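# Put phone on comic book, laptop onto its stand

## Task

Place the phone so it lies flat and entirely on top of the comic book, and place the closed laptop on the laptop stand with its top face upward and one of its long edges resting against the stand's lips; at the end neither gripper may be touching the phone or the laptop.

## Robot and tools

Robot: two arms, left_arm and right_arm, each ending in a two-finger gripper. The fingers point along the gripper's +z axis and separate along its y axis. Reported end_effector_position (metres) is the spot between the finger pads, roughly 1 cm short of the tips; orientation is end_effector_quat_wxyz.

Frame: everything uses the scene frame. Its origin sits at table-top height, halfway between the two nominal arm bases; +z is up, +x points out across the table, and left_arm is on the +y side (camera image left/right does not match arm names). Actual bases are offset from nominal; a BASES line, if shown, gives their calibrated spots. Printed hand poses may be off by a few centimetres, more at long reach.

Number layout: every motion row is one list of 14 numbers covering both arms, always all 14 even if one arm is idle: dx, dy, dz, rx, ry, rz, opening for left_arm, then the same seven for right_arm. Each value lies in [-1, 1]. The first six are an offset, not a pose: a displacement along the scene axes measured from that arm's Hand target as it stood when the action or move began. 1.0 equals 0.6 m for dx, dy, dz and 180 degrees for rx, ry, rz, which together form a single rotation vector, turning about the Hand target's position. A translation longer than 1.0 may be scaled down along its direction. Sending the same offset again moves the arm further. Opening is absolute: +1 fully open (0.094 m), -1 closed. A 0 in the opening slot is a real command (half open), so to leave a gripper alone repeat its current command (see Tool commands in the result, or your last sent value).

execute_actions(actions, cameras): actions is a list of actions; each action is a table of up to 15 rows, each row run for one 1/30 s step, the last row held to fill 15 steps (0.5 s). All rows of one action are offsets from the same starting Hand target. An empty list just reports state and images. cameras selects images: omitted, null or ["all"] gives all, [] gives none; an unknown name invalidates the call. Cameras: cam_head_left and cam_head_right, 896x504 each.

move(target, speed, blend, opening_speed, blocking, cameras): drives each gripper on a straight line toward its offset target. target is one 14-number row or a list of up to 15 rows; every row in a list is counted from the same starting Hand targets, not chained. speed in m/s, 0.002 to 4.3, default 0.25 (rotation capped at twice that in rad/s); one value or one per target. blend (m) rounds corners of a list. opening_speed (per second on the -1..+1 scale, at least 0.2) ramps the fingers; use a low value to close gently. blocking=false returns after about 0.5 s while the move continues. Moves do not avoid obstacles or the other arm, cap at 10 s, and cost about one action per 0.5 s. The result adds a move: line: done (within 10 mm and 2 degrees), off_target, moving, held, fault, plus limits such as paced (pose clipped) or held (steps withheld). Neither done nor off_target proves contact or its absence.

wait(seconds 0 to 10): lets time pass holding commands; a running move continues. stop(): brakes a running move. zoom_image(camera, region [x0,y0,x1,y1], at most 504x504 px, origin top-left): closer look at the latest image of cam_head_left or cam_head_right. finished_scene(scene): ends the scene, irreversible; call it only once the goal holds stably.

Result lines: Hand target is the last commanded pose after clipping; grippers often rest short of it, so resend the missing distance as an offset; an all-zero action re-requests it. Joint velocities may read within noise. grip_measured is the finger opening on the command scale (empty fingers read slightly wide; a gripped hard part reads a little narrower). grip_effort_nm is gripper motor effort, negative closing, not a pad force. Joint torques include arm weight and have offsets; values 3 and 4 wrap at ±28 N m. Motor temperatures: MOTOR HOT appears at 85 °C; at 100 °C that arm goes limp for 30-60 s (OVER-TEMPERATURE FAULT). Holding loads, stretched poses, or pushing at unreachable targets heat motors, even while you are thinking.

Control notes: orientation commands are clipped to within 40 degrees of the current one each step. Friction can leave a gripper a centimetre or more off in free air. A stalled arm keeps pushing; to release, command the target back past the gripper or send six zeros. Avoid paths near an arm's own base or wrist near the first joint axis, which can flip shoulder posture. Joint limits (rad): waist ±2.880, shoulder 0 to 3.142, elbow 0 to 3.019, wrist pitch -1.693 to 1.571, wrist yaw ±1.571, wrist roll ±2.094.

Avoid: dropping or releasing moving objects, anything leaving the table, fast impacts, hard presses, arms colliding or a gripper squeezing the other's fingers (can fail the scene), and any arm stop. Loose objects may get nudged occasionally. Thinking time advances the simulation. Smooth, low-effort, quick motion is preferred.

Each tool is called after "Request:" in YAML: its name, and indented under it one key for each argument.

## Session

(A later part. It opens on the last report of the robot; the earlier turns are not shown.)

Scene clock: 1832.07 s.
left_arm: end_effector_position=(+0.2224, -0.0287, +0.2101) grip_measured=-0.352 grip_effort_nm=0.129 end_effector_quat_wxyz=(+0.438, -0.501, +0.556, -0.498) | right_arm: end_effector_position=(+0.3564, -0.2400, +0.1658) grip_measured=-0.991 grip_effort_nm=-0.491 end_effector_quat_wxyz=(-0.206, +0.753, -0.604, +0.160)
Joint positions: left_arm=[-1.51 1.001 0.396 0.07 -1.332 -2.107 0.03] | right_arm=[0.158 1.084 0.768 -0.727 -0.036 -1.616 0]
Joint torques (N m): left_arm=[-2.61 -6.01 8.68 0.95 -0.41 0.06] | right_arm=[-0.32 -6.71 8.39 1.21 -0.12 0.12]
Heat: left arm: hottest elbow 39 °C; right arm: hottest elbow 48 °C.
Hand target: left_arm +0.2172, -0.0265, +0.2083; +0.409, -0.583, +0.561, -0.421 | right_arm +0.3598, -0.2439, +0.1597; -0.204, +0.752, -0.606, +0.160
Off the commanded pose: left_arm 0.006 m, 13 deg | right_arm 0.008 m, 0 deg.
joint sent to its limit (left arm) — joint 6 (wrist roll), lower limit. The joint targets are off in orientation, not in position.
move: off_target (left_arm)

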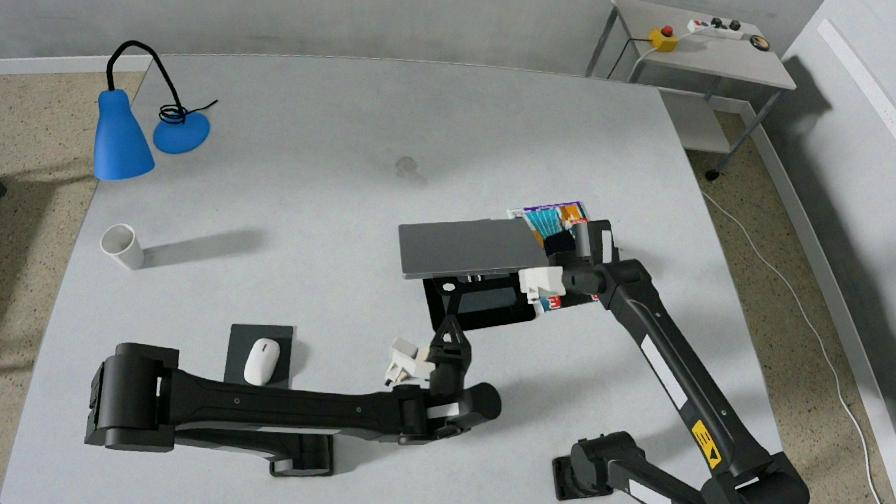

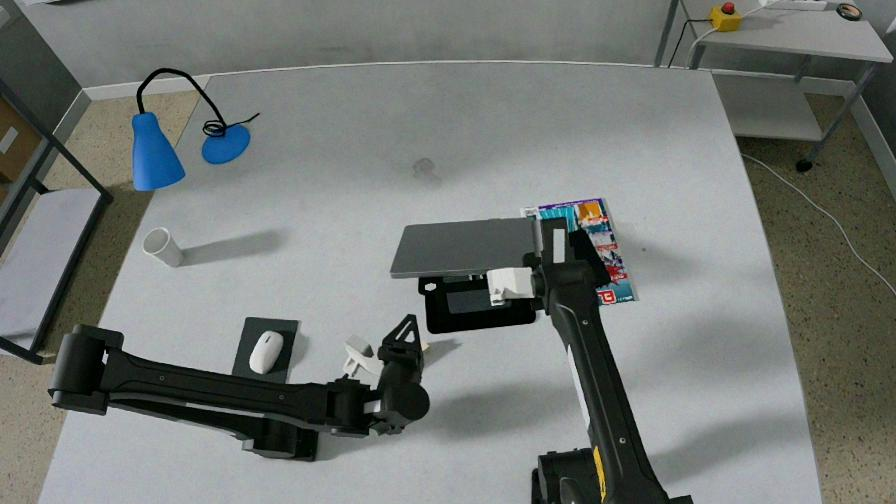

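Request:
move:
  target: [0,0,0,0,0,0,-0.35,-0.017,0.0,-0.055,0,0,0,-1]
  speed: 0.06

Request:
zoom_image:
  camera: "cam_head_right"
  region: [425, 205, 605, 345]

Request:
zoom_image:
  camera: "cam_head_left"
  region: [425, 205, 605, 345]

Scene clock: 1836.53 s.
left_arm: end_effector_position=(+0.2224, -0.0287, +0.2101) grip_measured=-0.352 grip_effort_nm=0.125 end_effector_quat_wxyz=(+0.438, -0.501, +0.556, -0.498) | right_arm: end_effector_position=(+0.3611, -0.2392, +0.1535) grip_measured=-0.991 grip_effort_nm=-0.491 end_effector_quat_wxyz=(-0.227, +0.747, -0.599, +0.179)
Joint positions: left_arm=[-1.51 1.001 0.396 0.07 -1.332 -2.107 0.03] | right_arm=[0.158 1.084 0.713 -0.615 -0.036 -1.616 0]
Joint torques (N m): left_arm=[-2.78 -6.48 8.68 0.95 -0.49 0.03] | right_arm=[0.09 -6.24 6.08 0.9 -0.03 0.16]
Heat: left arm: hottest elbow 39 °C; right arm: hottest elbow 47 °C.
Hand target: left_arm +0.2172, -0.0265, +0.2083; +0.409, -0.583, +0.561, -0.421 | right_arm +0.3496, -0.2439, +0.1266; -0.204, +0.752, -0.606, +0.160
Off the commanded pose: left_arm 0.006 m, 13 deg | right_arm 0.029 m, 4 deg.
joint sent to its limit (left arm) — joint 6 (wrist roll), lower limit. The joint targets are off in orientation, not in position.
move: off_target (left_arm, right_arm)

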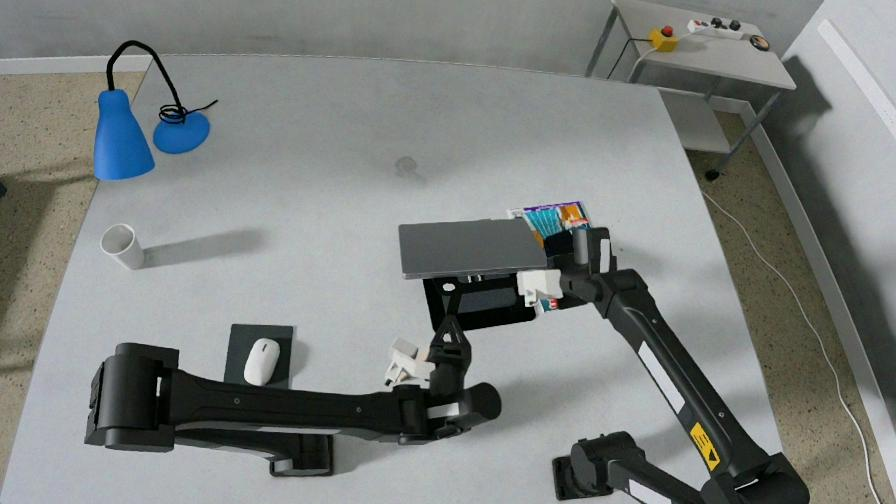

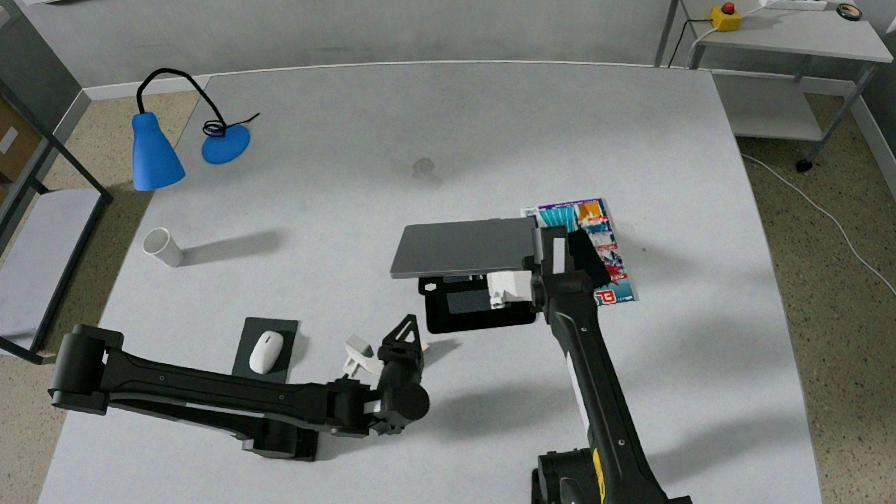

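Scaled by 2.800.

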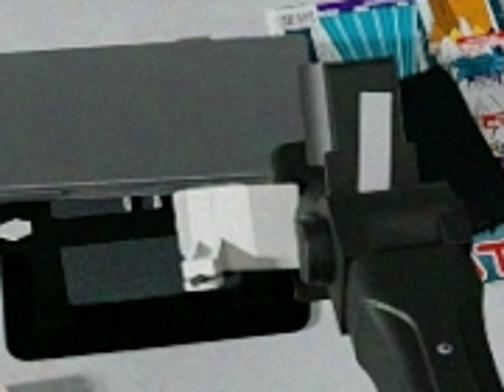

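Scaled by 2.800.

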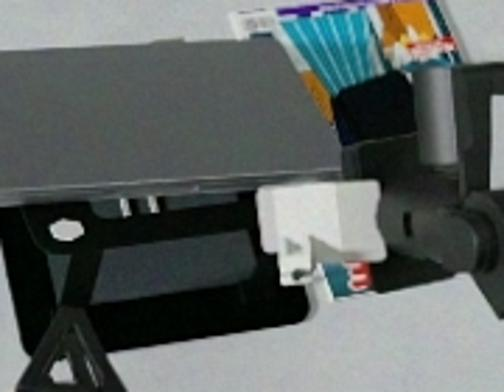

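Request:
move:
  target: [0,0,0,0,0,0,-0.35,-0.03,0.0,-0.015,0,0,0,-1]
  speed: 0.06

Scene clock: 1845.33 s.
left_arm: end_effector_position=(+0.2224, -0.0287, +0.2101) grip_measured=-0.352 grip_effort_nm=0.129 end_effector_quat_wxyz=(+0.438, -0.501, +0.556, -0.498) | right_arm: end_effector_position=(+0.3564, -0.2404, +0.1523) grip_measured=-0.991 grip_effort_nm=-0.486 end_effector_quat_wxyz=(-0.237, +0.743, -0.596, +0.189)
Joint positions: left_arm=[-1.51 1.001 0.396 0.07 -1.332 -2.107 0.03] | right_arm=[0.158 1.055 0.679 -0.579 -0.033 -1.615 0]
Joint torques (N m): left_arm=[-2.67 -6.07 8.72 0.75 -0.46 0.08] | right_arm=[0.67 -6.77 4.72 0.08 0.06 0.23]
Heat: left arm: hottest elbow 39 °C; right arm: hottest elbow 45 °C.
Hand target: left_arm +0.2172, -0.0265, +0.2083; +0.409, -0.583, +0.561, -0.421 | right_arm +0.3316, -0.2439, +0.1177; -0.204, +0.752, -0.606, +0.160
Off the commanded pose: left_arm 0.006 m, 13 deg | right_arm 0.043 m, 5 deg.
joint sent to its limit (left arm) — joint 6 (wrist roll), lower limit. The joint targets are off in orientation, not in position.
move: off_target (left_arm, right_arm)

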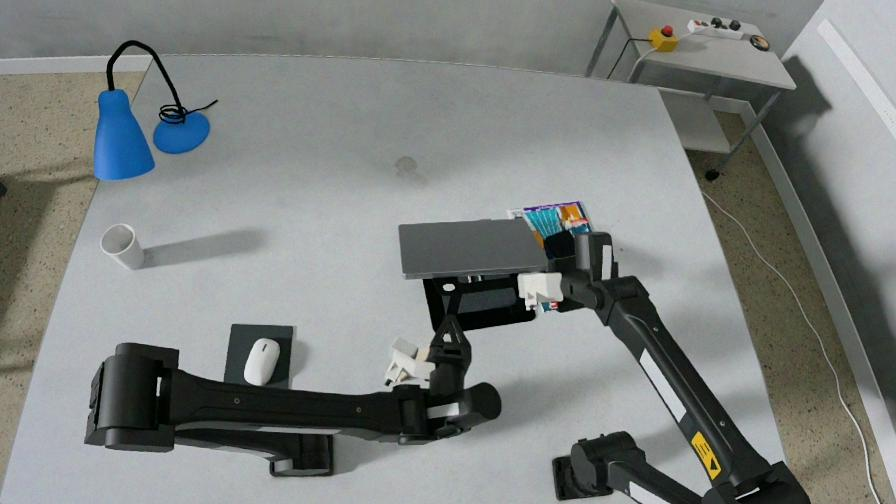

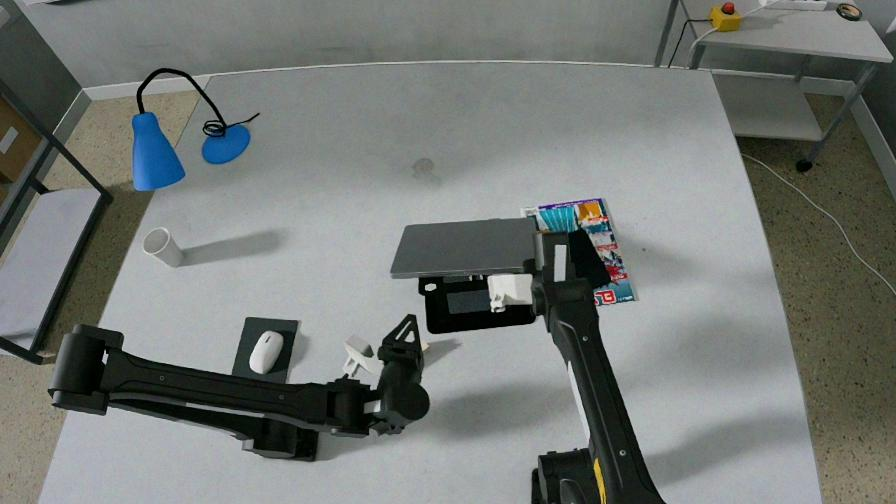

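Request:
move:
  target:
    - [0,0,0,0,0,0,-0.35,-0.08,0.0,0.13,0,0,0,-1]
    - [0,0,0,0,0,0,-0.35,-0.12,-0.02,0.13,0.325,0.075,-0.577,-1]
  speed: 0.25

Scene clock: 1857.83 s.
left_arm: end_effector_position=(+0.2224, -0.0287, +0.2101) grip_measured=-0.352 grip_effort_nm=0.129 end_effector_quat_wxyz=(+0.438, -0.501, +0.556, -0.498) | right_arm: end_effector_position=(+0.2612, -0.2524, +0.1919) grip_measured=-0.991 grip_effort_nm=-0.486 end_effector_quat_wxyz=(+0.238, +0.140, +0.956, +0.097)
Joint positions: left_arm=[-1.51 1.001 0.396 0.07 -1.332 -2.107 0.03] | right_arm=[0.172 0.758 0.667 -0.962 -0.032 0.476 0]
Joint torques (N m): left_arm=[-2.67 -6.71 8.7 0.77 -0.47 0.08] | right_arm=[-0.15 -4.66 9.36 0.59 0.11 0.18]
Heat: left arm: hottest elbow 39 °C; right arm: hottest elbow 45 °C.
Hand target: left_arm +0.2172, -0.0265, +0.2083; +0.409, -0.583, +0.561, -0.421 | right_arm +0.2597, -0.2560, +0.1957; +0.240, +0.149, +0.954, +0.096
Off the commanded pose: left_arm 0.006 m, 13 deg | right_arm 0.005 m, 1 deg.
joint sent to its limit (left arm) — joint 6 (wrist roll), lower limit. The joint targets are off in orientation, not in position.
move: off_target (left_arm)

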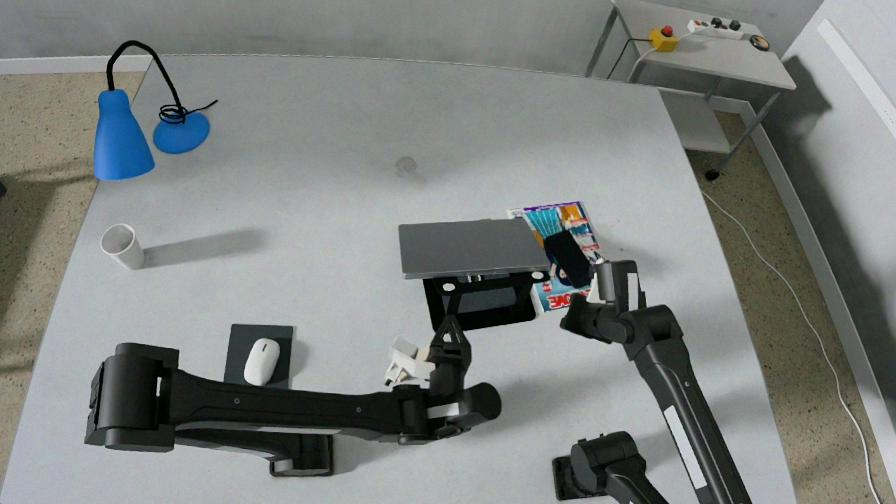

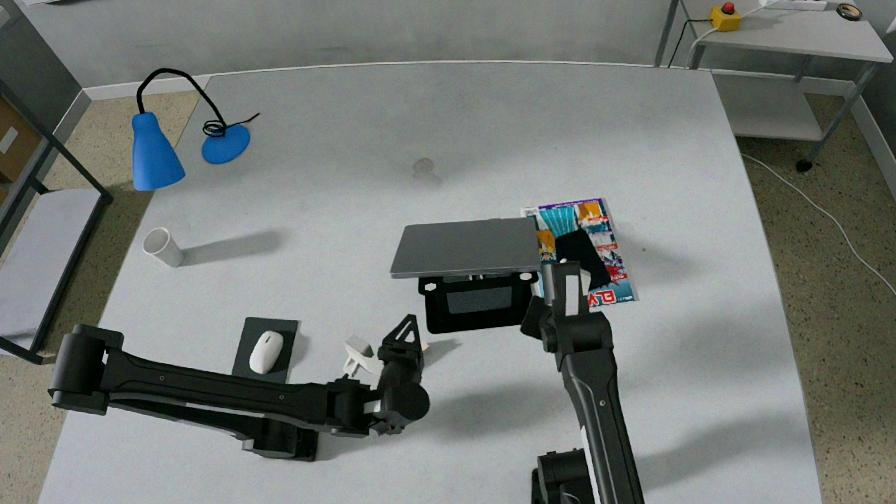

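Request:
move:
  target: [0,0,0,0,0,0,-0.35,0.1,0.03,-0.01,0.163,0.038,-0.289,-1]
  speed: 0.25

Request:
zoom_image:
  camera: "cam_head_right"
  region: [425, 205, 605, 345]

Request:
zoom_image:
  camera: "cam_head_left"
  region: [425, 205, 605, 345]

Scene clock: 1863.30 s.
left_arm: end_effector_position=(+0.2224, -0.0287, +0.2101) grip_measured=-0.352 grip_effort_nm=0.129 end_effector_quat_wxyz=(+0.438, -0.501, +0.556, -0.498) | right_arm: end_effector_position=(+0.2951, -0.2467, +0.1616) grip_measured=-0.991 grip_effort_nm=-0.491 end_effector_quat_wxyz=(+0.140, +0.613, +0.756, +0.180)
Joint positions: left_arm=[-1.51 1.001 0.396 0.07 -1.332 -2.107 0.03] | right_arm=[0.177 0.931 0.685 -0.865 -0.02 1.549 0]
Joint torques (N m): left_arm=[-2.61 -6.3 8.81 0.92 -0.45 0.11] | right_arm=[1.49 -4.48 13.52 1.29 0.14 0.16]
Heat: left arm: hottest elbow 39 °C; right arm: hottest elbow 45 °C.
Hand target: left_arm +0.2172, -0.0265, +0.2083; +0.409, -0.583, +0.561, -0.421 | right_arm +0.3196, -0.2379, +0.1898; +0.159, +0.607, +0.752, +0.204
Off the commanded pose: left_arm 0.006 m, 13 deg | right_arm 0.038 m, 4 deg.
joint sent to its limit (left arm) — joint 6 (wrist roll), lower limit. The joint targets are off in orientation, not in position.
move: off_target (left_arm, right_arm)

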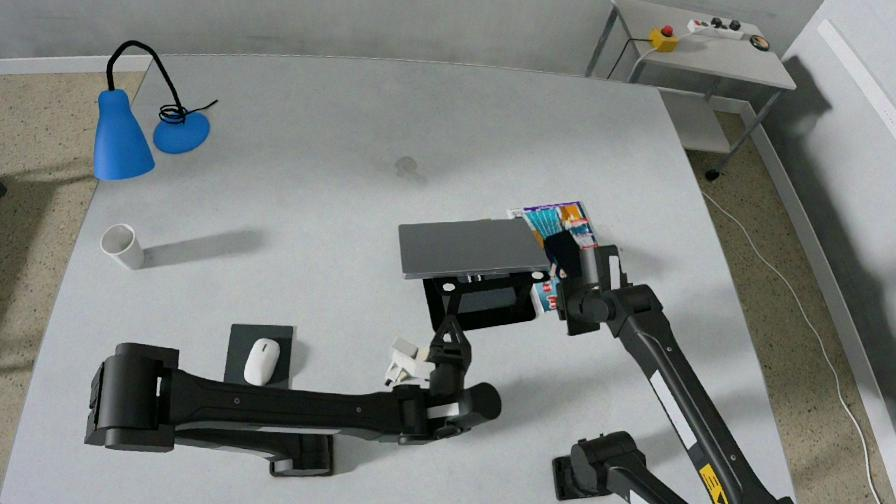

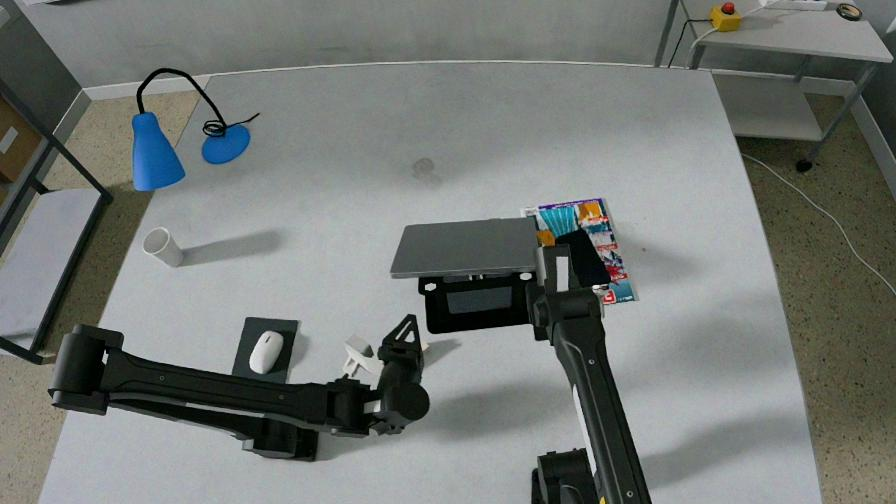

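Scaled by 2.800.

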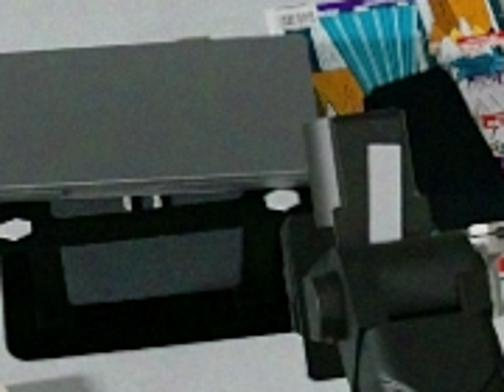

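Scaled by 2.800.

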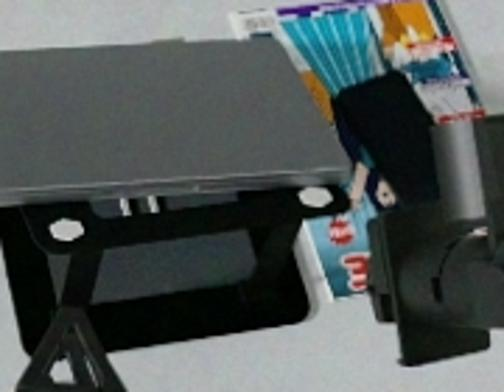

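Request:
move:
  target: [0,0,0,0,0,0,-0.35,0.07,0.01,-0.05,0,0,0,-1]
  speed: 0.1

Request:
zoom_image:
  camera: "cam_head_right"
  region: [425, 205, 605, 345]

Request:
zoom_image:
  camera: "cam_head_left"
  region: [425, 205, 605, 345]

Scene clock: 1867.47 s.
left_arm: end_effector_position=(+0.2224, -0.0287, +0.2101) grip_measured=-0.352 grip_effort_nm=0.129 end_effector_quat_wxyz=(+0.438, -0.501, +0.556, -0.498) | right_arm: end_effector_position=(+0.3347, -0.2394, +0.1352) grip_measured=-0.991 grip_effort_nm=-0.491 end_effector_quat_wxyz=(+0.141, +0.613, +0.756, +0.181)
Joint positions: left_arm=[-1.51 1.001 0.396 0.07 -1.332 -2.107 0.03] | right_arm=[0.177 1.087 0.705 -0.726 -0.02 1.55 0]
Joint torques (N m): left_arm=[-2.73 -6.48 8.79 0.77 -0.46 0.08] | right_arm=[0.91 -6.36 12.97 1.4 0.05 0.13]
Heat: left arm: hottest elbow 39 °C; right arm: hottest elbow 45 °C.
Hand target: left_arm +0.2172, -0.0265, +0.2083; +0.409, -0.583, +0.561, -0.421 | right_arm +0.3616, -0.2319, +0.1597; +0.159, +0.606, +0.752, +0.204
Off the commanded pose: left_arm 0.006 m, 13 deg | right_arm 0.037 m, 3 deg.
joint sent to its limit (left arm) — joint 6 (wrist roll), lower limit. The joint targets are off in orientation, not in position.
move: off_target (left_arm, right_arm)

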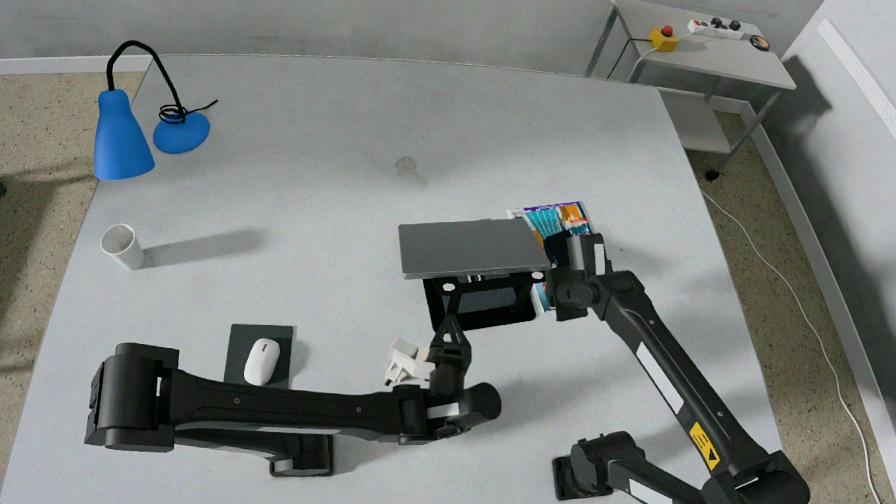

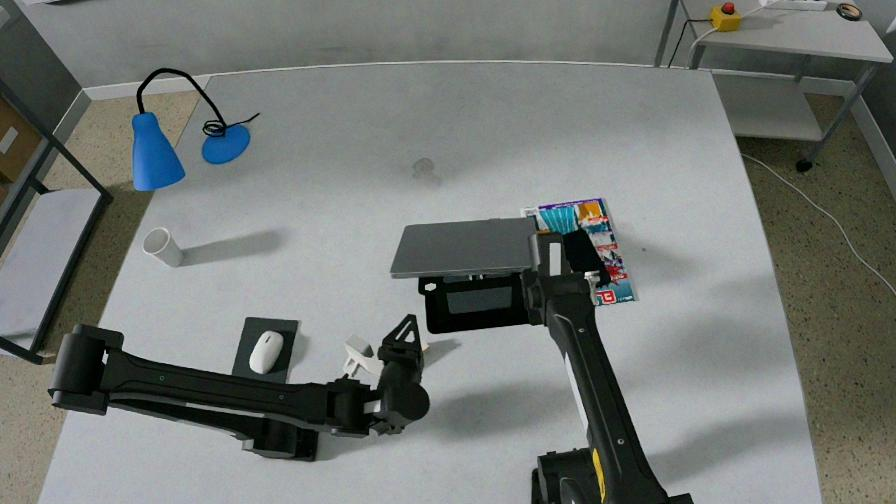

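Scaled by 2.800.

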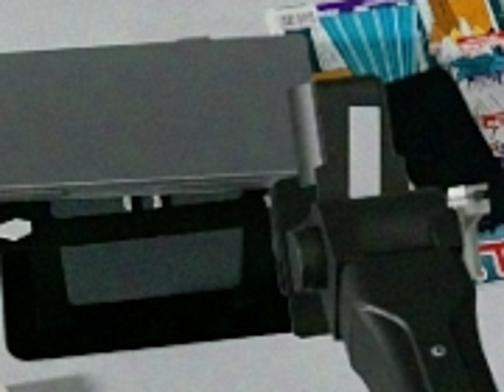

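Scaled by 2.800.

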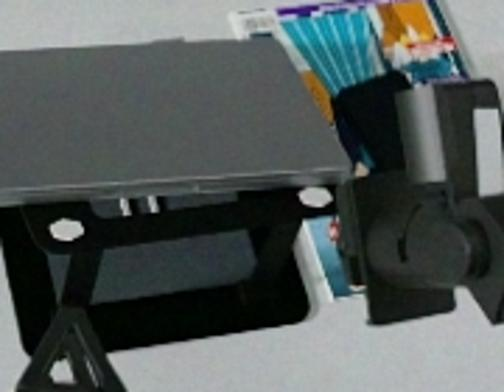

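Request:
move:
  target: [0,0,0,0,0,0,-0.35,0.02,0.03,-0.012,0,0,0,-1]
  speed: 0.06

Request:
zoom_image:
  camera: "cam_head_right"
  region: [425, 205, 605, 345]

Request:
zoom_image:
  camera: "cam_head_left"
  region: [425, 205, 605, 345]

Scene clock: 1873.37 s.
left_arm: end_effector_position=(+0.2224, -0.0287, +0.2101) grip_measured=-0.352 grip_effort_nm=0.134 end_effector_quat_wxyz=(+0.438, -0.501, +0.556, -0.498) | right_arm: end_effector_position=(+0.3470, -0.2247, +0.1290) grip_measured=-0.991 grip_effort_nm=-0.491 end_effector_quat_wxyz=(+0.143, +0.612, +0.756, +0.181)
Joint positions: left_arm=[-1.51 1.001 0.396 0.07 -1.332 -2.107 0.03] | right_arm=[0.218 1.14 0.725 -0.69 0 1.584 0]
Joint torques (N m): left_arm=[-1.96 -6.59 8.64 0.7 -0.45 0.11] | right_arm=[1.44 -7.24 12.9 1.28 0.16 0.18]
Heat: left arm: hottest elbow 39 °C; right arm: hottest elbow 47 °C.
Hand target: left_arm +0.2172, -0.0265, +0.2083; +0.409, -0.583, +0.561, -0.421 | right_arm +0.3736, -0.2139, +0.1524; +0.159, +0.607, +0.752, +0.204
Off the commanded pose: left_arm 0.006 m, 13 deg | right_arm 0.037 m, 3 deg.
joint sent to its limit (left arm) — joint 6 (wrist roll), lower limit. The joint targets are off in orientation, not in position.
move: off_target (left_arm, right_arm)

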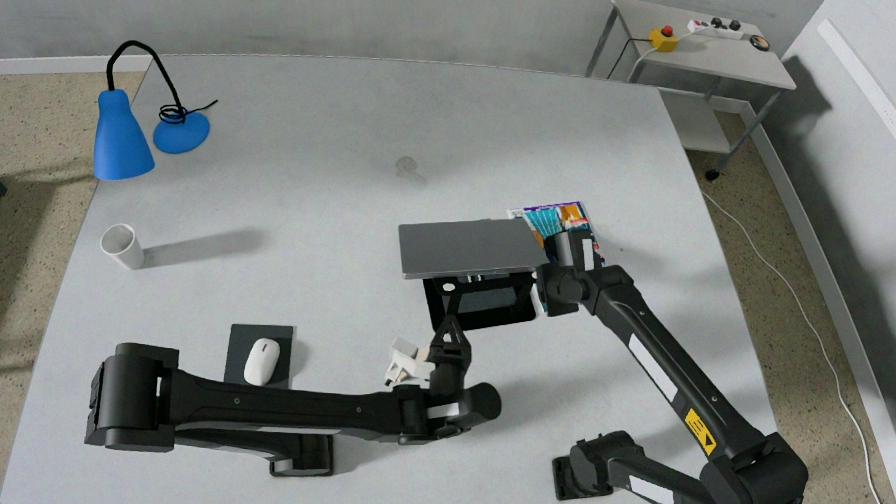

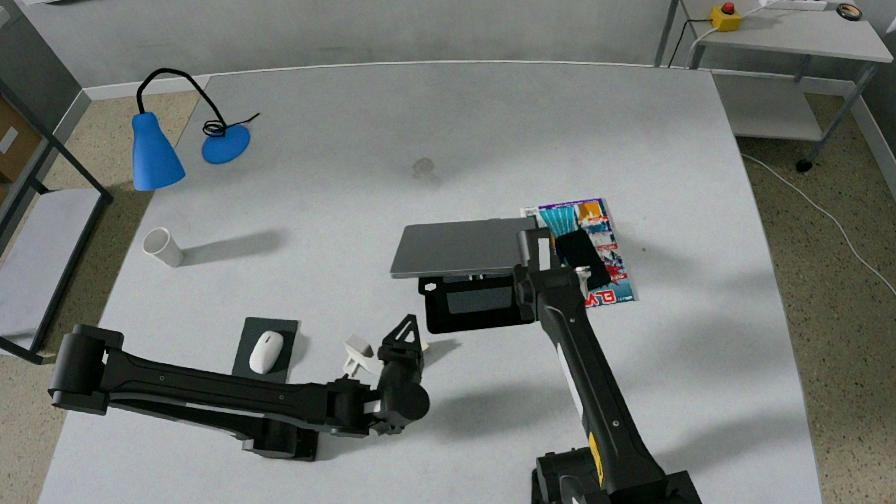

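Scaled by 2.800.

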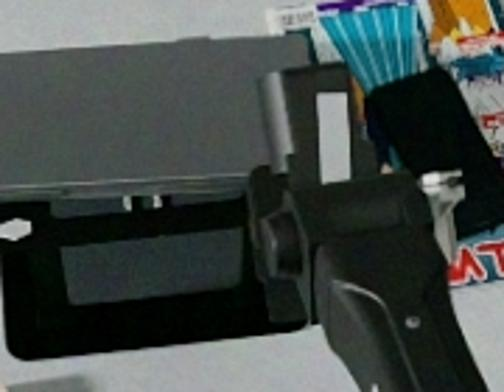

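Scaled by 2.800.

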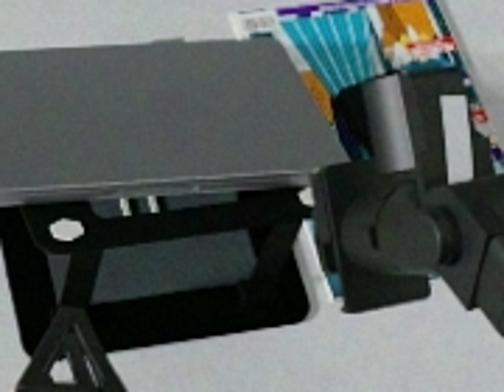

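Request:
move:
  target: [0,0,0,0,0,0,-0.35,0.025,0.0,-0.008,0,0,0,-1]
  speed: 0.04

Request:
zoom_image:
  camera: "cam_head_left"
  region: [385, 205, 565, 345]

Scene clock: 1877.20 s.
left_arm: end_effector_position=(+0.2224, -0.0287, +0.2101) grip_measured=-0.352 grip_effort_nm=0.129 end_effector_quat_wxyz=(+0.438, -0.501, +0.556, -0.498) | right_arm: end_effector_position=(+0.3542, -0.2230, +0.1192) grip_measured=-0.991 grip_effort_nm=-0.486 end_effector_quat_wxyz=(+0.137, +0.614, +0.758, +0.174)
Joint positions: left_arm=[-1.51 1.001 0.396 0.07 -1.332 -2.107 0.03] | right_arm=[0.218 1.186 0.737 -0.676 0 1.585 0]
Joint torques (N m): left_arm=[-2.78 -6.83 8.83 1.01 -0.47 0.09] | right_arm=[0.62 -7.71 13.39 1.54 0.04 0.11]
Heat: left arm: hottest elbow 39 °C; right arm: hottest elbow 47 °C.
Hand target: left_arm +0.2172, -0.0265, +0.2083; +0.409, -0.583, +0.561, -0.421 | right_arm +0.3886, -0.2140, +0.1477; +0.159, +0.607, +0.752, +0.204
Off the commanded pose: left_arm 0.006 m, 13 deg | right_arm 0.045 m, 4 deg.
joint sent to its limit (left arm) — joint 6 (wrist roll), lower limit. The joint targets are off in orientation, not in position.
move: off_target (left_arm, right_arm)

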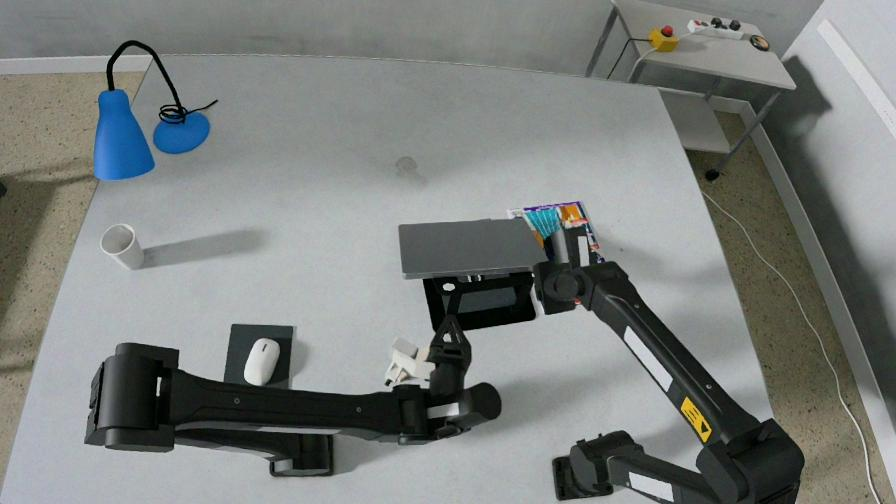

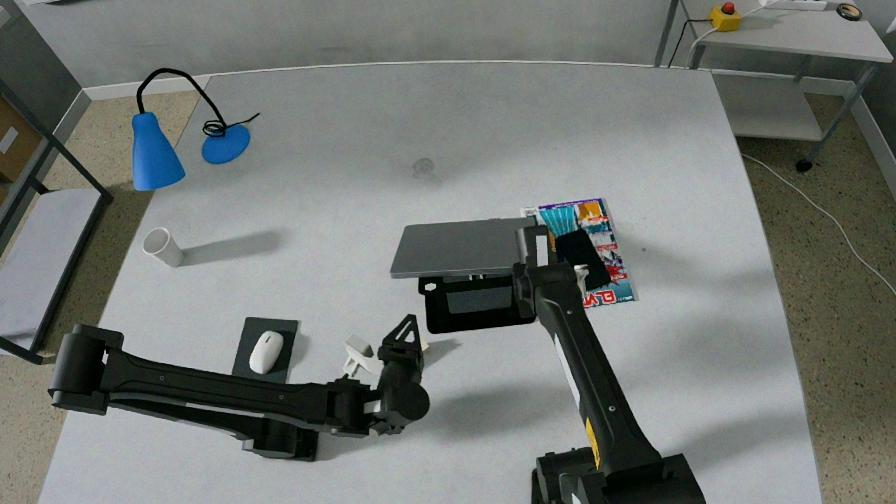

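Scaled by 2.800.

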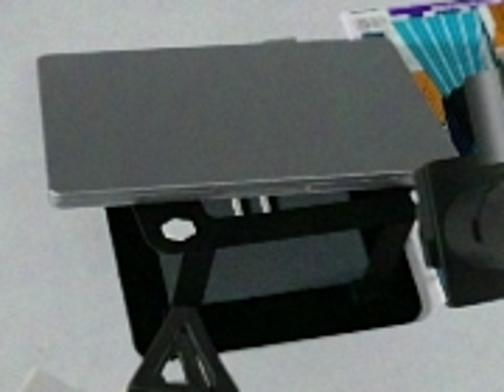

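Request:
move:
  target: [0,0,0,0,0,0,-0.35,0.025,0.0,0.012,0,0,0,-1]
  speed: 0.04

Request:
zoom_image:
  camera: "cam_head_left"
  region: [385, 205, 565, 345]

Scene clock: 1879.67 s.
left_arm: end_effector_position=(+0.2224, -0.0287, +0.2101) grip_measured=-0.352 grip_effort_nm=0.129 end_effector_quat_wxyz=(+0.438, -0.501, +0.556, -0.498) | right_arm: end_effector_position=(+0.3563, -0.2217, +0.1162) grip_measured=-0.991 grip_effort_nm=-0.476 end_effector_quat_wxyz=(+0.129, +0.612, +0.762, +0.167)
Joint positions: left_arm=[-1.51 1.001 0.396 0.07 -1.332 -2.107 0.03] | right_arm=[0.218 1.208 0.751 -0.69 -0.005 1.578 0]
Joint torques (N m): left_arm=[-2.08 -6.07 8.58 1.06 -0.53 0.09] | right_arm=[-0.03 -8.23 15.21 1.4 0.04 0.09]
Heat: left arm: hottest elbow 39 °C; right arm: hottest elbow 48 °C.
Hand target: left_arm +0.2172, -0.0265, +0.2083; +0.409, -0.583, +0.561, -0.421 | right_arm +0.4036, -0.2139, +0.1550; +0.159, +0.606, +0.752, +0.204
Off the commanded pose: left_arm 0.006 m, 13 deg | right_arm 0.062 m, 6 deg.
joint sent to its limit (left arm) — joint 6 (wrist roll), lower limit. The joint targets are off in orientation, not in position.
move: off_target (left_arm, right_arm)

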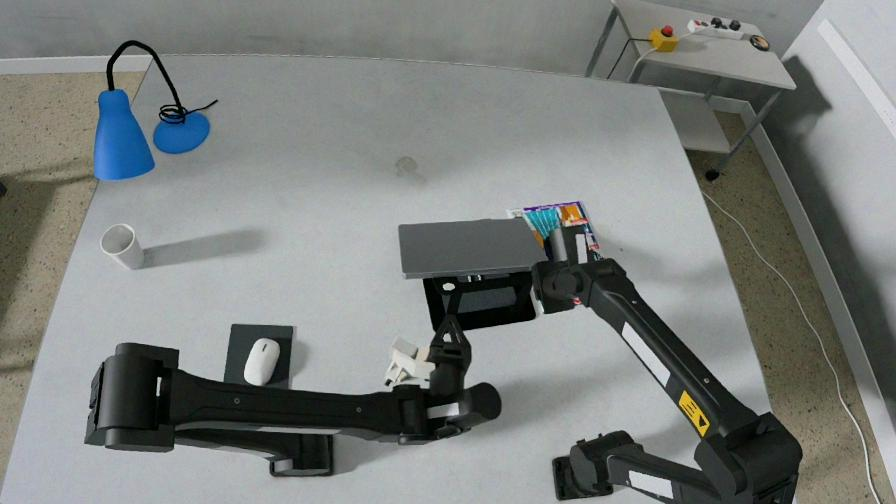

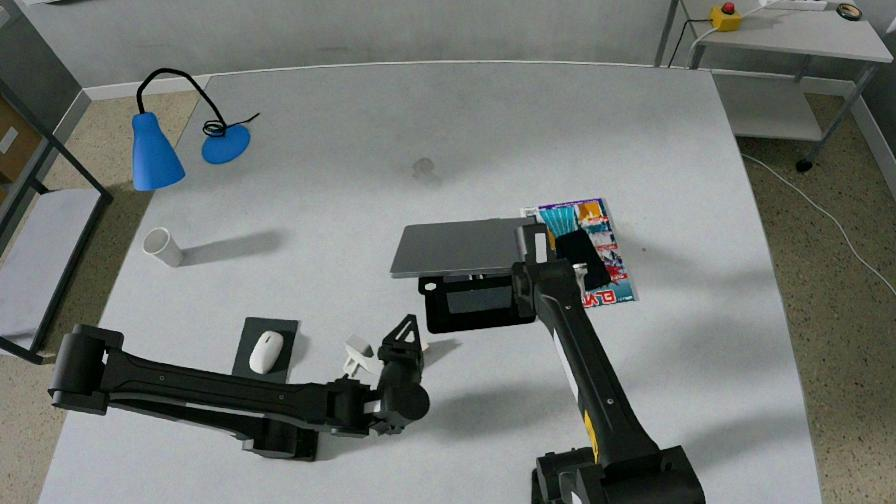

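Scaled by 2.800.

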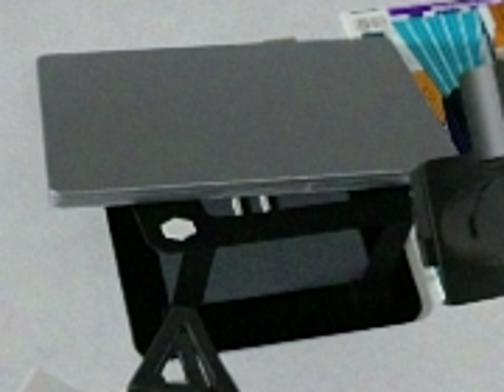

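Request:
move:
  target: [0,0,0,0,0,0,-0.35,0.0,0.0,0.02,0,0,0,-1]
  speed: 0.04

Request:
zoom_image:
  camera: "cam_head_left"
  region: [385, 205, 565, 345]

Scene clock: 1885.63 s.
left_arm: end_effector_position=(+0.2224, -0.0287, +0.2101) grip_measured=-0.352 grip_effort_nm=0.125 end_effector_quat_wxyz=(+0.438, -0.501, +0.556, -0.498) | right_arm: end_effector_position=(+0.3553, -0.2219, +0.1173) grip_measured=-0.991 grip_effort_nm=-0.476 end_effector_quat_wxyz=(+0.123, +0.614, +0.763, +0.159)
Joint positions: left_arm=[-1.51 1.001 0.396 0.07 -1.332 -2.107 0.03] | right_arm=[0.218 1.213 0.764 -0.717 -0.005 1.578 0]
Joint torques (N m): left_arm=[-2.96 -6.24 8.66 0.8 -0.46 0.08] | right_arm=[-0.15 -9.52 15.9 1.1 0.04 0.1]
Motor temperatures (°C): left_arm=[22 25 39 24 29 24 28] | right_arm=[26 33 50 25 26 23 27]
Heat: left arm: hottest elbow 39 °C; right arm: hottest elbow 50 °C.
Hand target: left_arm +0.2172, -0.0265, +0.2083; +0.409, -0.583, +0.561, -0.421 | right_arm +0.4036, -0.2139, +0.1670; +0.159, +0.606, +0.752, +0.204
Off the commanded pose: left_arm 0.006 m, 13 deg | right_arm 0.070 m, 7 deg.
joint sent to its limit (left arm) — joint 6 (wrist roll), lower limit. The joint targets are off in orientation, not in position.
move: off_target (left_arm, right_arm)

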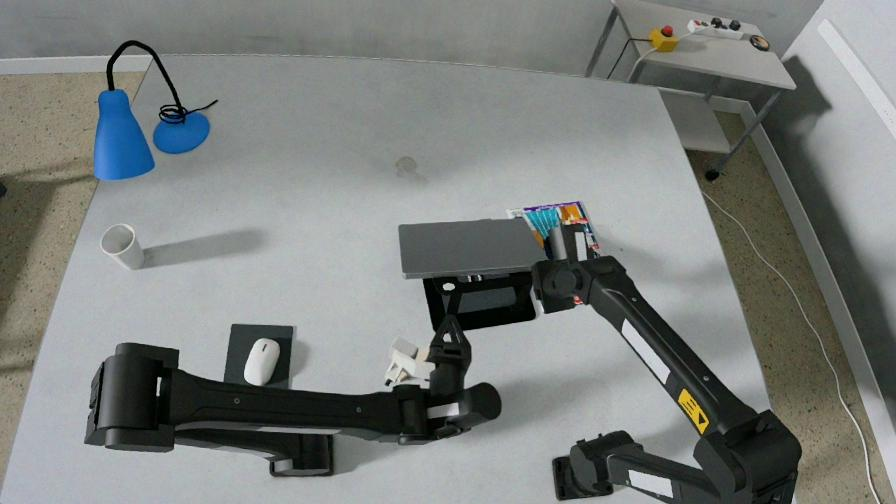

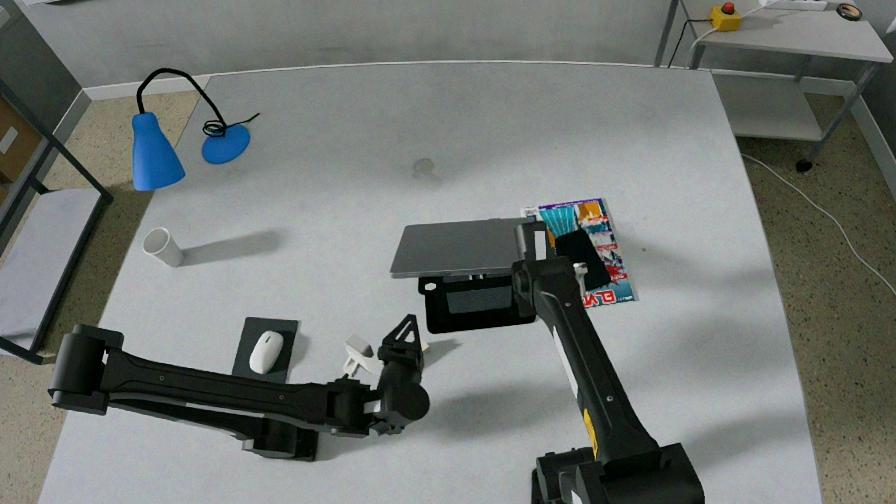

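Scaled by 2.800.

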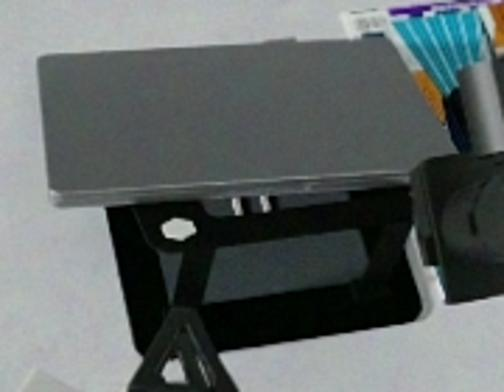

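Request:
move:
  target: [0,0,0,0,0,0,-0.35,-0.085,0.0,0.01,0,0,0,-1]
  speed: 0.06

Request:
zoom_image:
  camera: "cam_head_left"
  region: [385, 205, 565, 345]

Request:
zoom_image:
  camera: "cam_head_right"
  region: [375, 205, 555, 345]

Scene clock: 1890.33 s.
left_arm: end_effector_position=(+0.2224, -0.0287, +0.2101) grip_measured=-0.352 grip_effort_nm=0.134 end_effector_quat_wxyz=(+0.438, -0.501, +0.556, -0.498) | right_arm: end_effector_position=(+0.3459, -0.2203, +0.1565) grip_measured=-0.991 grip_effort_nm=-0.481 end_effector_quat_wxyz=(+0.149, +0.611, +0.754, +0.189)
Joint positions: left_arm=[-1.51 1.001 0.396 0.07 -1.332 -2.107 0.03] | right_arm=[0.233 1.096 0.764 -0.753 0.008 1.598 0]
Joint torques (N m): left_arm=[-1.61 -6.71 8.51 0.66 -0.47 0.02] | right_arm=[1.38 -10.17 10.21 0.88 0.19 0.18]
Heat: left arm: hottest elbow 39 °C; right arm: hottest elbow 50 °C.
Hand target: left_arm +0.2172, -0.0265, +0.2083; +0.409, -0.583, +0.561, -0.421 | right_arm +0.3525, -0.2139, +0.1729; +0.159, +0.607, +0.752, +0.204
Off the commanded pose: left_arm 0.006 m, 13 deg | right_arm 0.019 m, 2 deg.
joint sent to its limit (left arm) — joint 6 (wrist roll), lower limit. The joint targets are off in orientation, not in position.
move: off_target (left_arm, right_arm)

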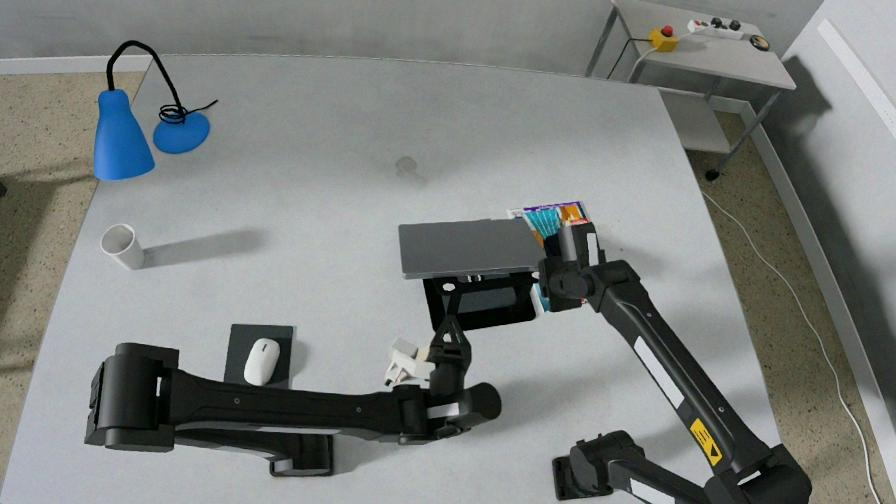

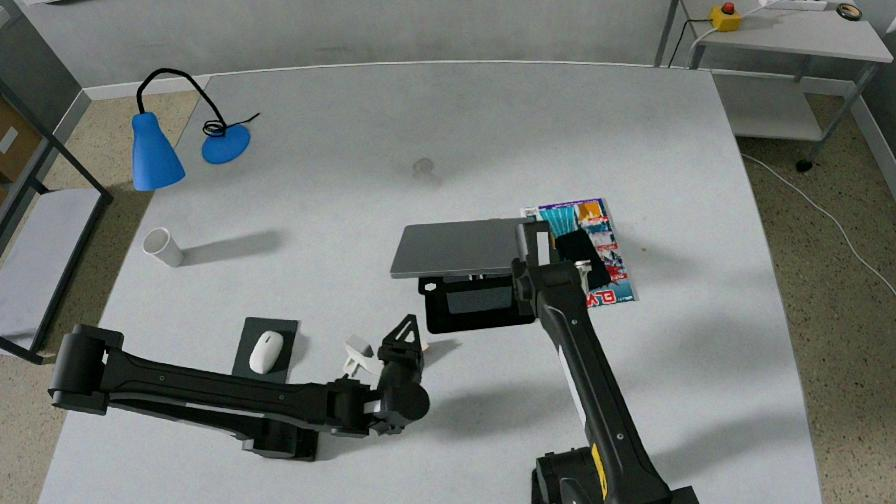

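Scaled by 2.800.

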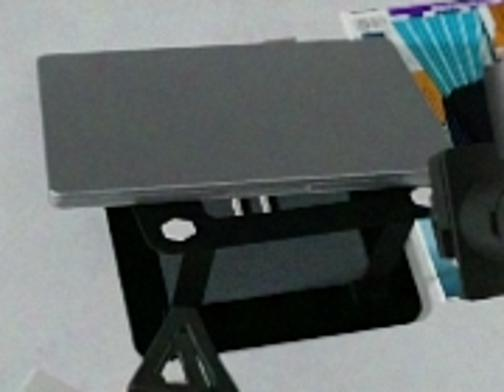

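Scaled by 2.800.

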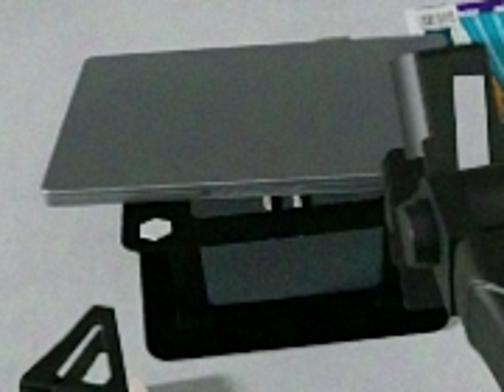

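Request:
move:
  target: [0,0,0,0,0,0,-0.35,0.03,0.0,-0.02,0,0,0,-1]
  speed: 0.06
  cameras: []

Scene clock: 1898.93 s.
left_arm: end_effector_position=(+0.2224, -0.0287, +0.2101) grip_measured=-0.352 grip_effort_nm=0.129 end_effector_quat_wxyz=(+0.438, -0.501, +0.556, -0.498) | right_arm: end_effector_position=(+0.3474, -0.2200, +0.1561) grip_measured=-0.991 grip_effort_nm=-0.476 end_effector_quat_wxyz=(+0.150, +0.611, +0.754, +0.190)
Joint positions: left_arm=[-1.51 1.001 0.396 0.07 -1.332 -2.107 0.03] | right_arm=[0.233 1.1 0.764 -0.746 0.008 1.598 0]
Joint torques (N m): left_arm=[-2.37 -6.53 8.76 1.03 -0.46 0.05] | right_arm=[0.5 -4.84 11.02 2.35 -0.04 0.08]
Heat: left arm: hottest elbow 39 °C; right arm: hottest elbow 49 °C.
Hand target: left_arm +0.2172, -0.0265, +0.2083; +0.409, -0.583, +0.561, -0.421 | right_arm +0.3706, -0.2139, +0.1609; +0.159, +0.606, +0.752, +0.204
Off the commanded pose: left_arm 0.006 m, 13 deg | right_arm 0.024 m, 2 deg.
joint sent to its limit (left arm) — joint 6 (wrist roll), lower limit. The joint targets are off in orientation, not in position.
move: off_target (left_arm, right_arm)
No camera images: "cameras" was empty.

Request:
move:
  target: [0,0,0,0,0,0,-0.35,0.02,0.0,-0.01,0,0,0,-1]
  speed: 0.06
  cameras: []

Scene clock: 1901.53 s.
left_arm: end_effector_position=(+0.2224, -0.0287, +0.2101) grip_measured=-0.352 grip_effort_nm=0.125 end_effector_quat_wxyz=(+0.438, -0.501, +0.556, -0.498) | right_arm: end_effector_position=(+0.3578, -0.2173, +0.1326) grip_measured=-0.991 grip_effort_nm=-0.481 end_effector_quat_wxyz=(+0.139, +0.612, +0.757, +0.179)
Joint positions: left_arm=[-1.51 1.001 0.396 0.07 -1.332 -2.107 0.03] | right_arm=[0.231 1.176 0.764 -0.703 0.002 1.595 0]
Joint torques (N m): left_arm=[-3.14 -6.24 8.79 0.94 -0.42 0.09] | right_arm=[-0.03 -9.11 11.71 1.65 0.08 0.04]
Heat: left arm: hottest elbow 39 °C; right arm: hottest elbow 49 °C.
Hand target: left_arm +0.2172, -0.0265, +0.2083; +0.409, -0.583, +0.561, -0.421 | right_arm +0.3826, -0.2140, +0.1550; +0.159, +0.607, +0.752, +0.204
Off the commanded pose: left_arm 0.006 m, 13 deg | right_arm 0.034 m, 4 deg.
joint sent to its limit (left arm) — joint 6 (wrist roll), lower limit. The joint targets are off in orientation, not in position.
move: off_target (left_arm, right_arm)
No camera images: "cameras" was empty.


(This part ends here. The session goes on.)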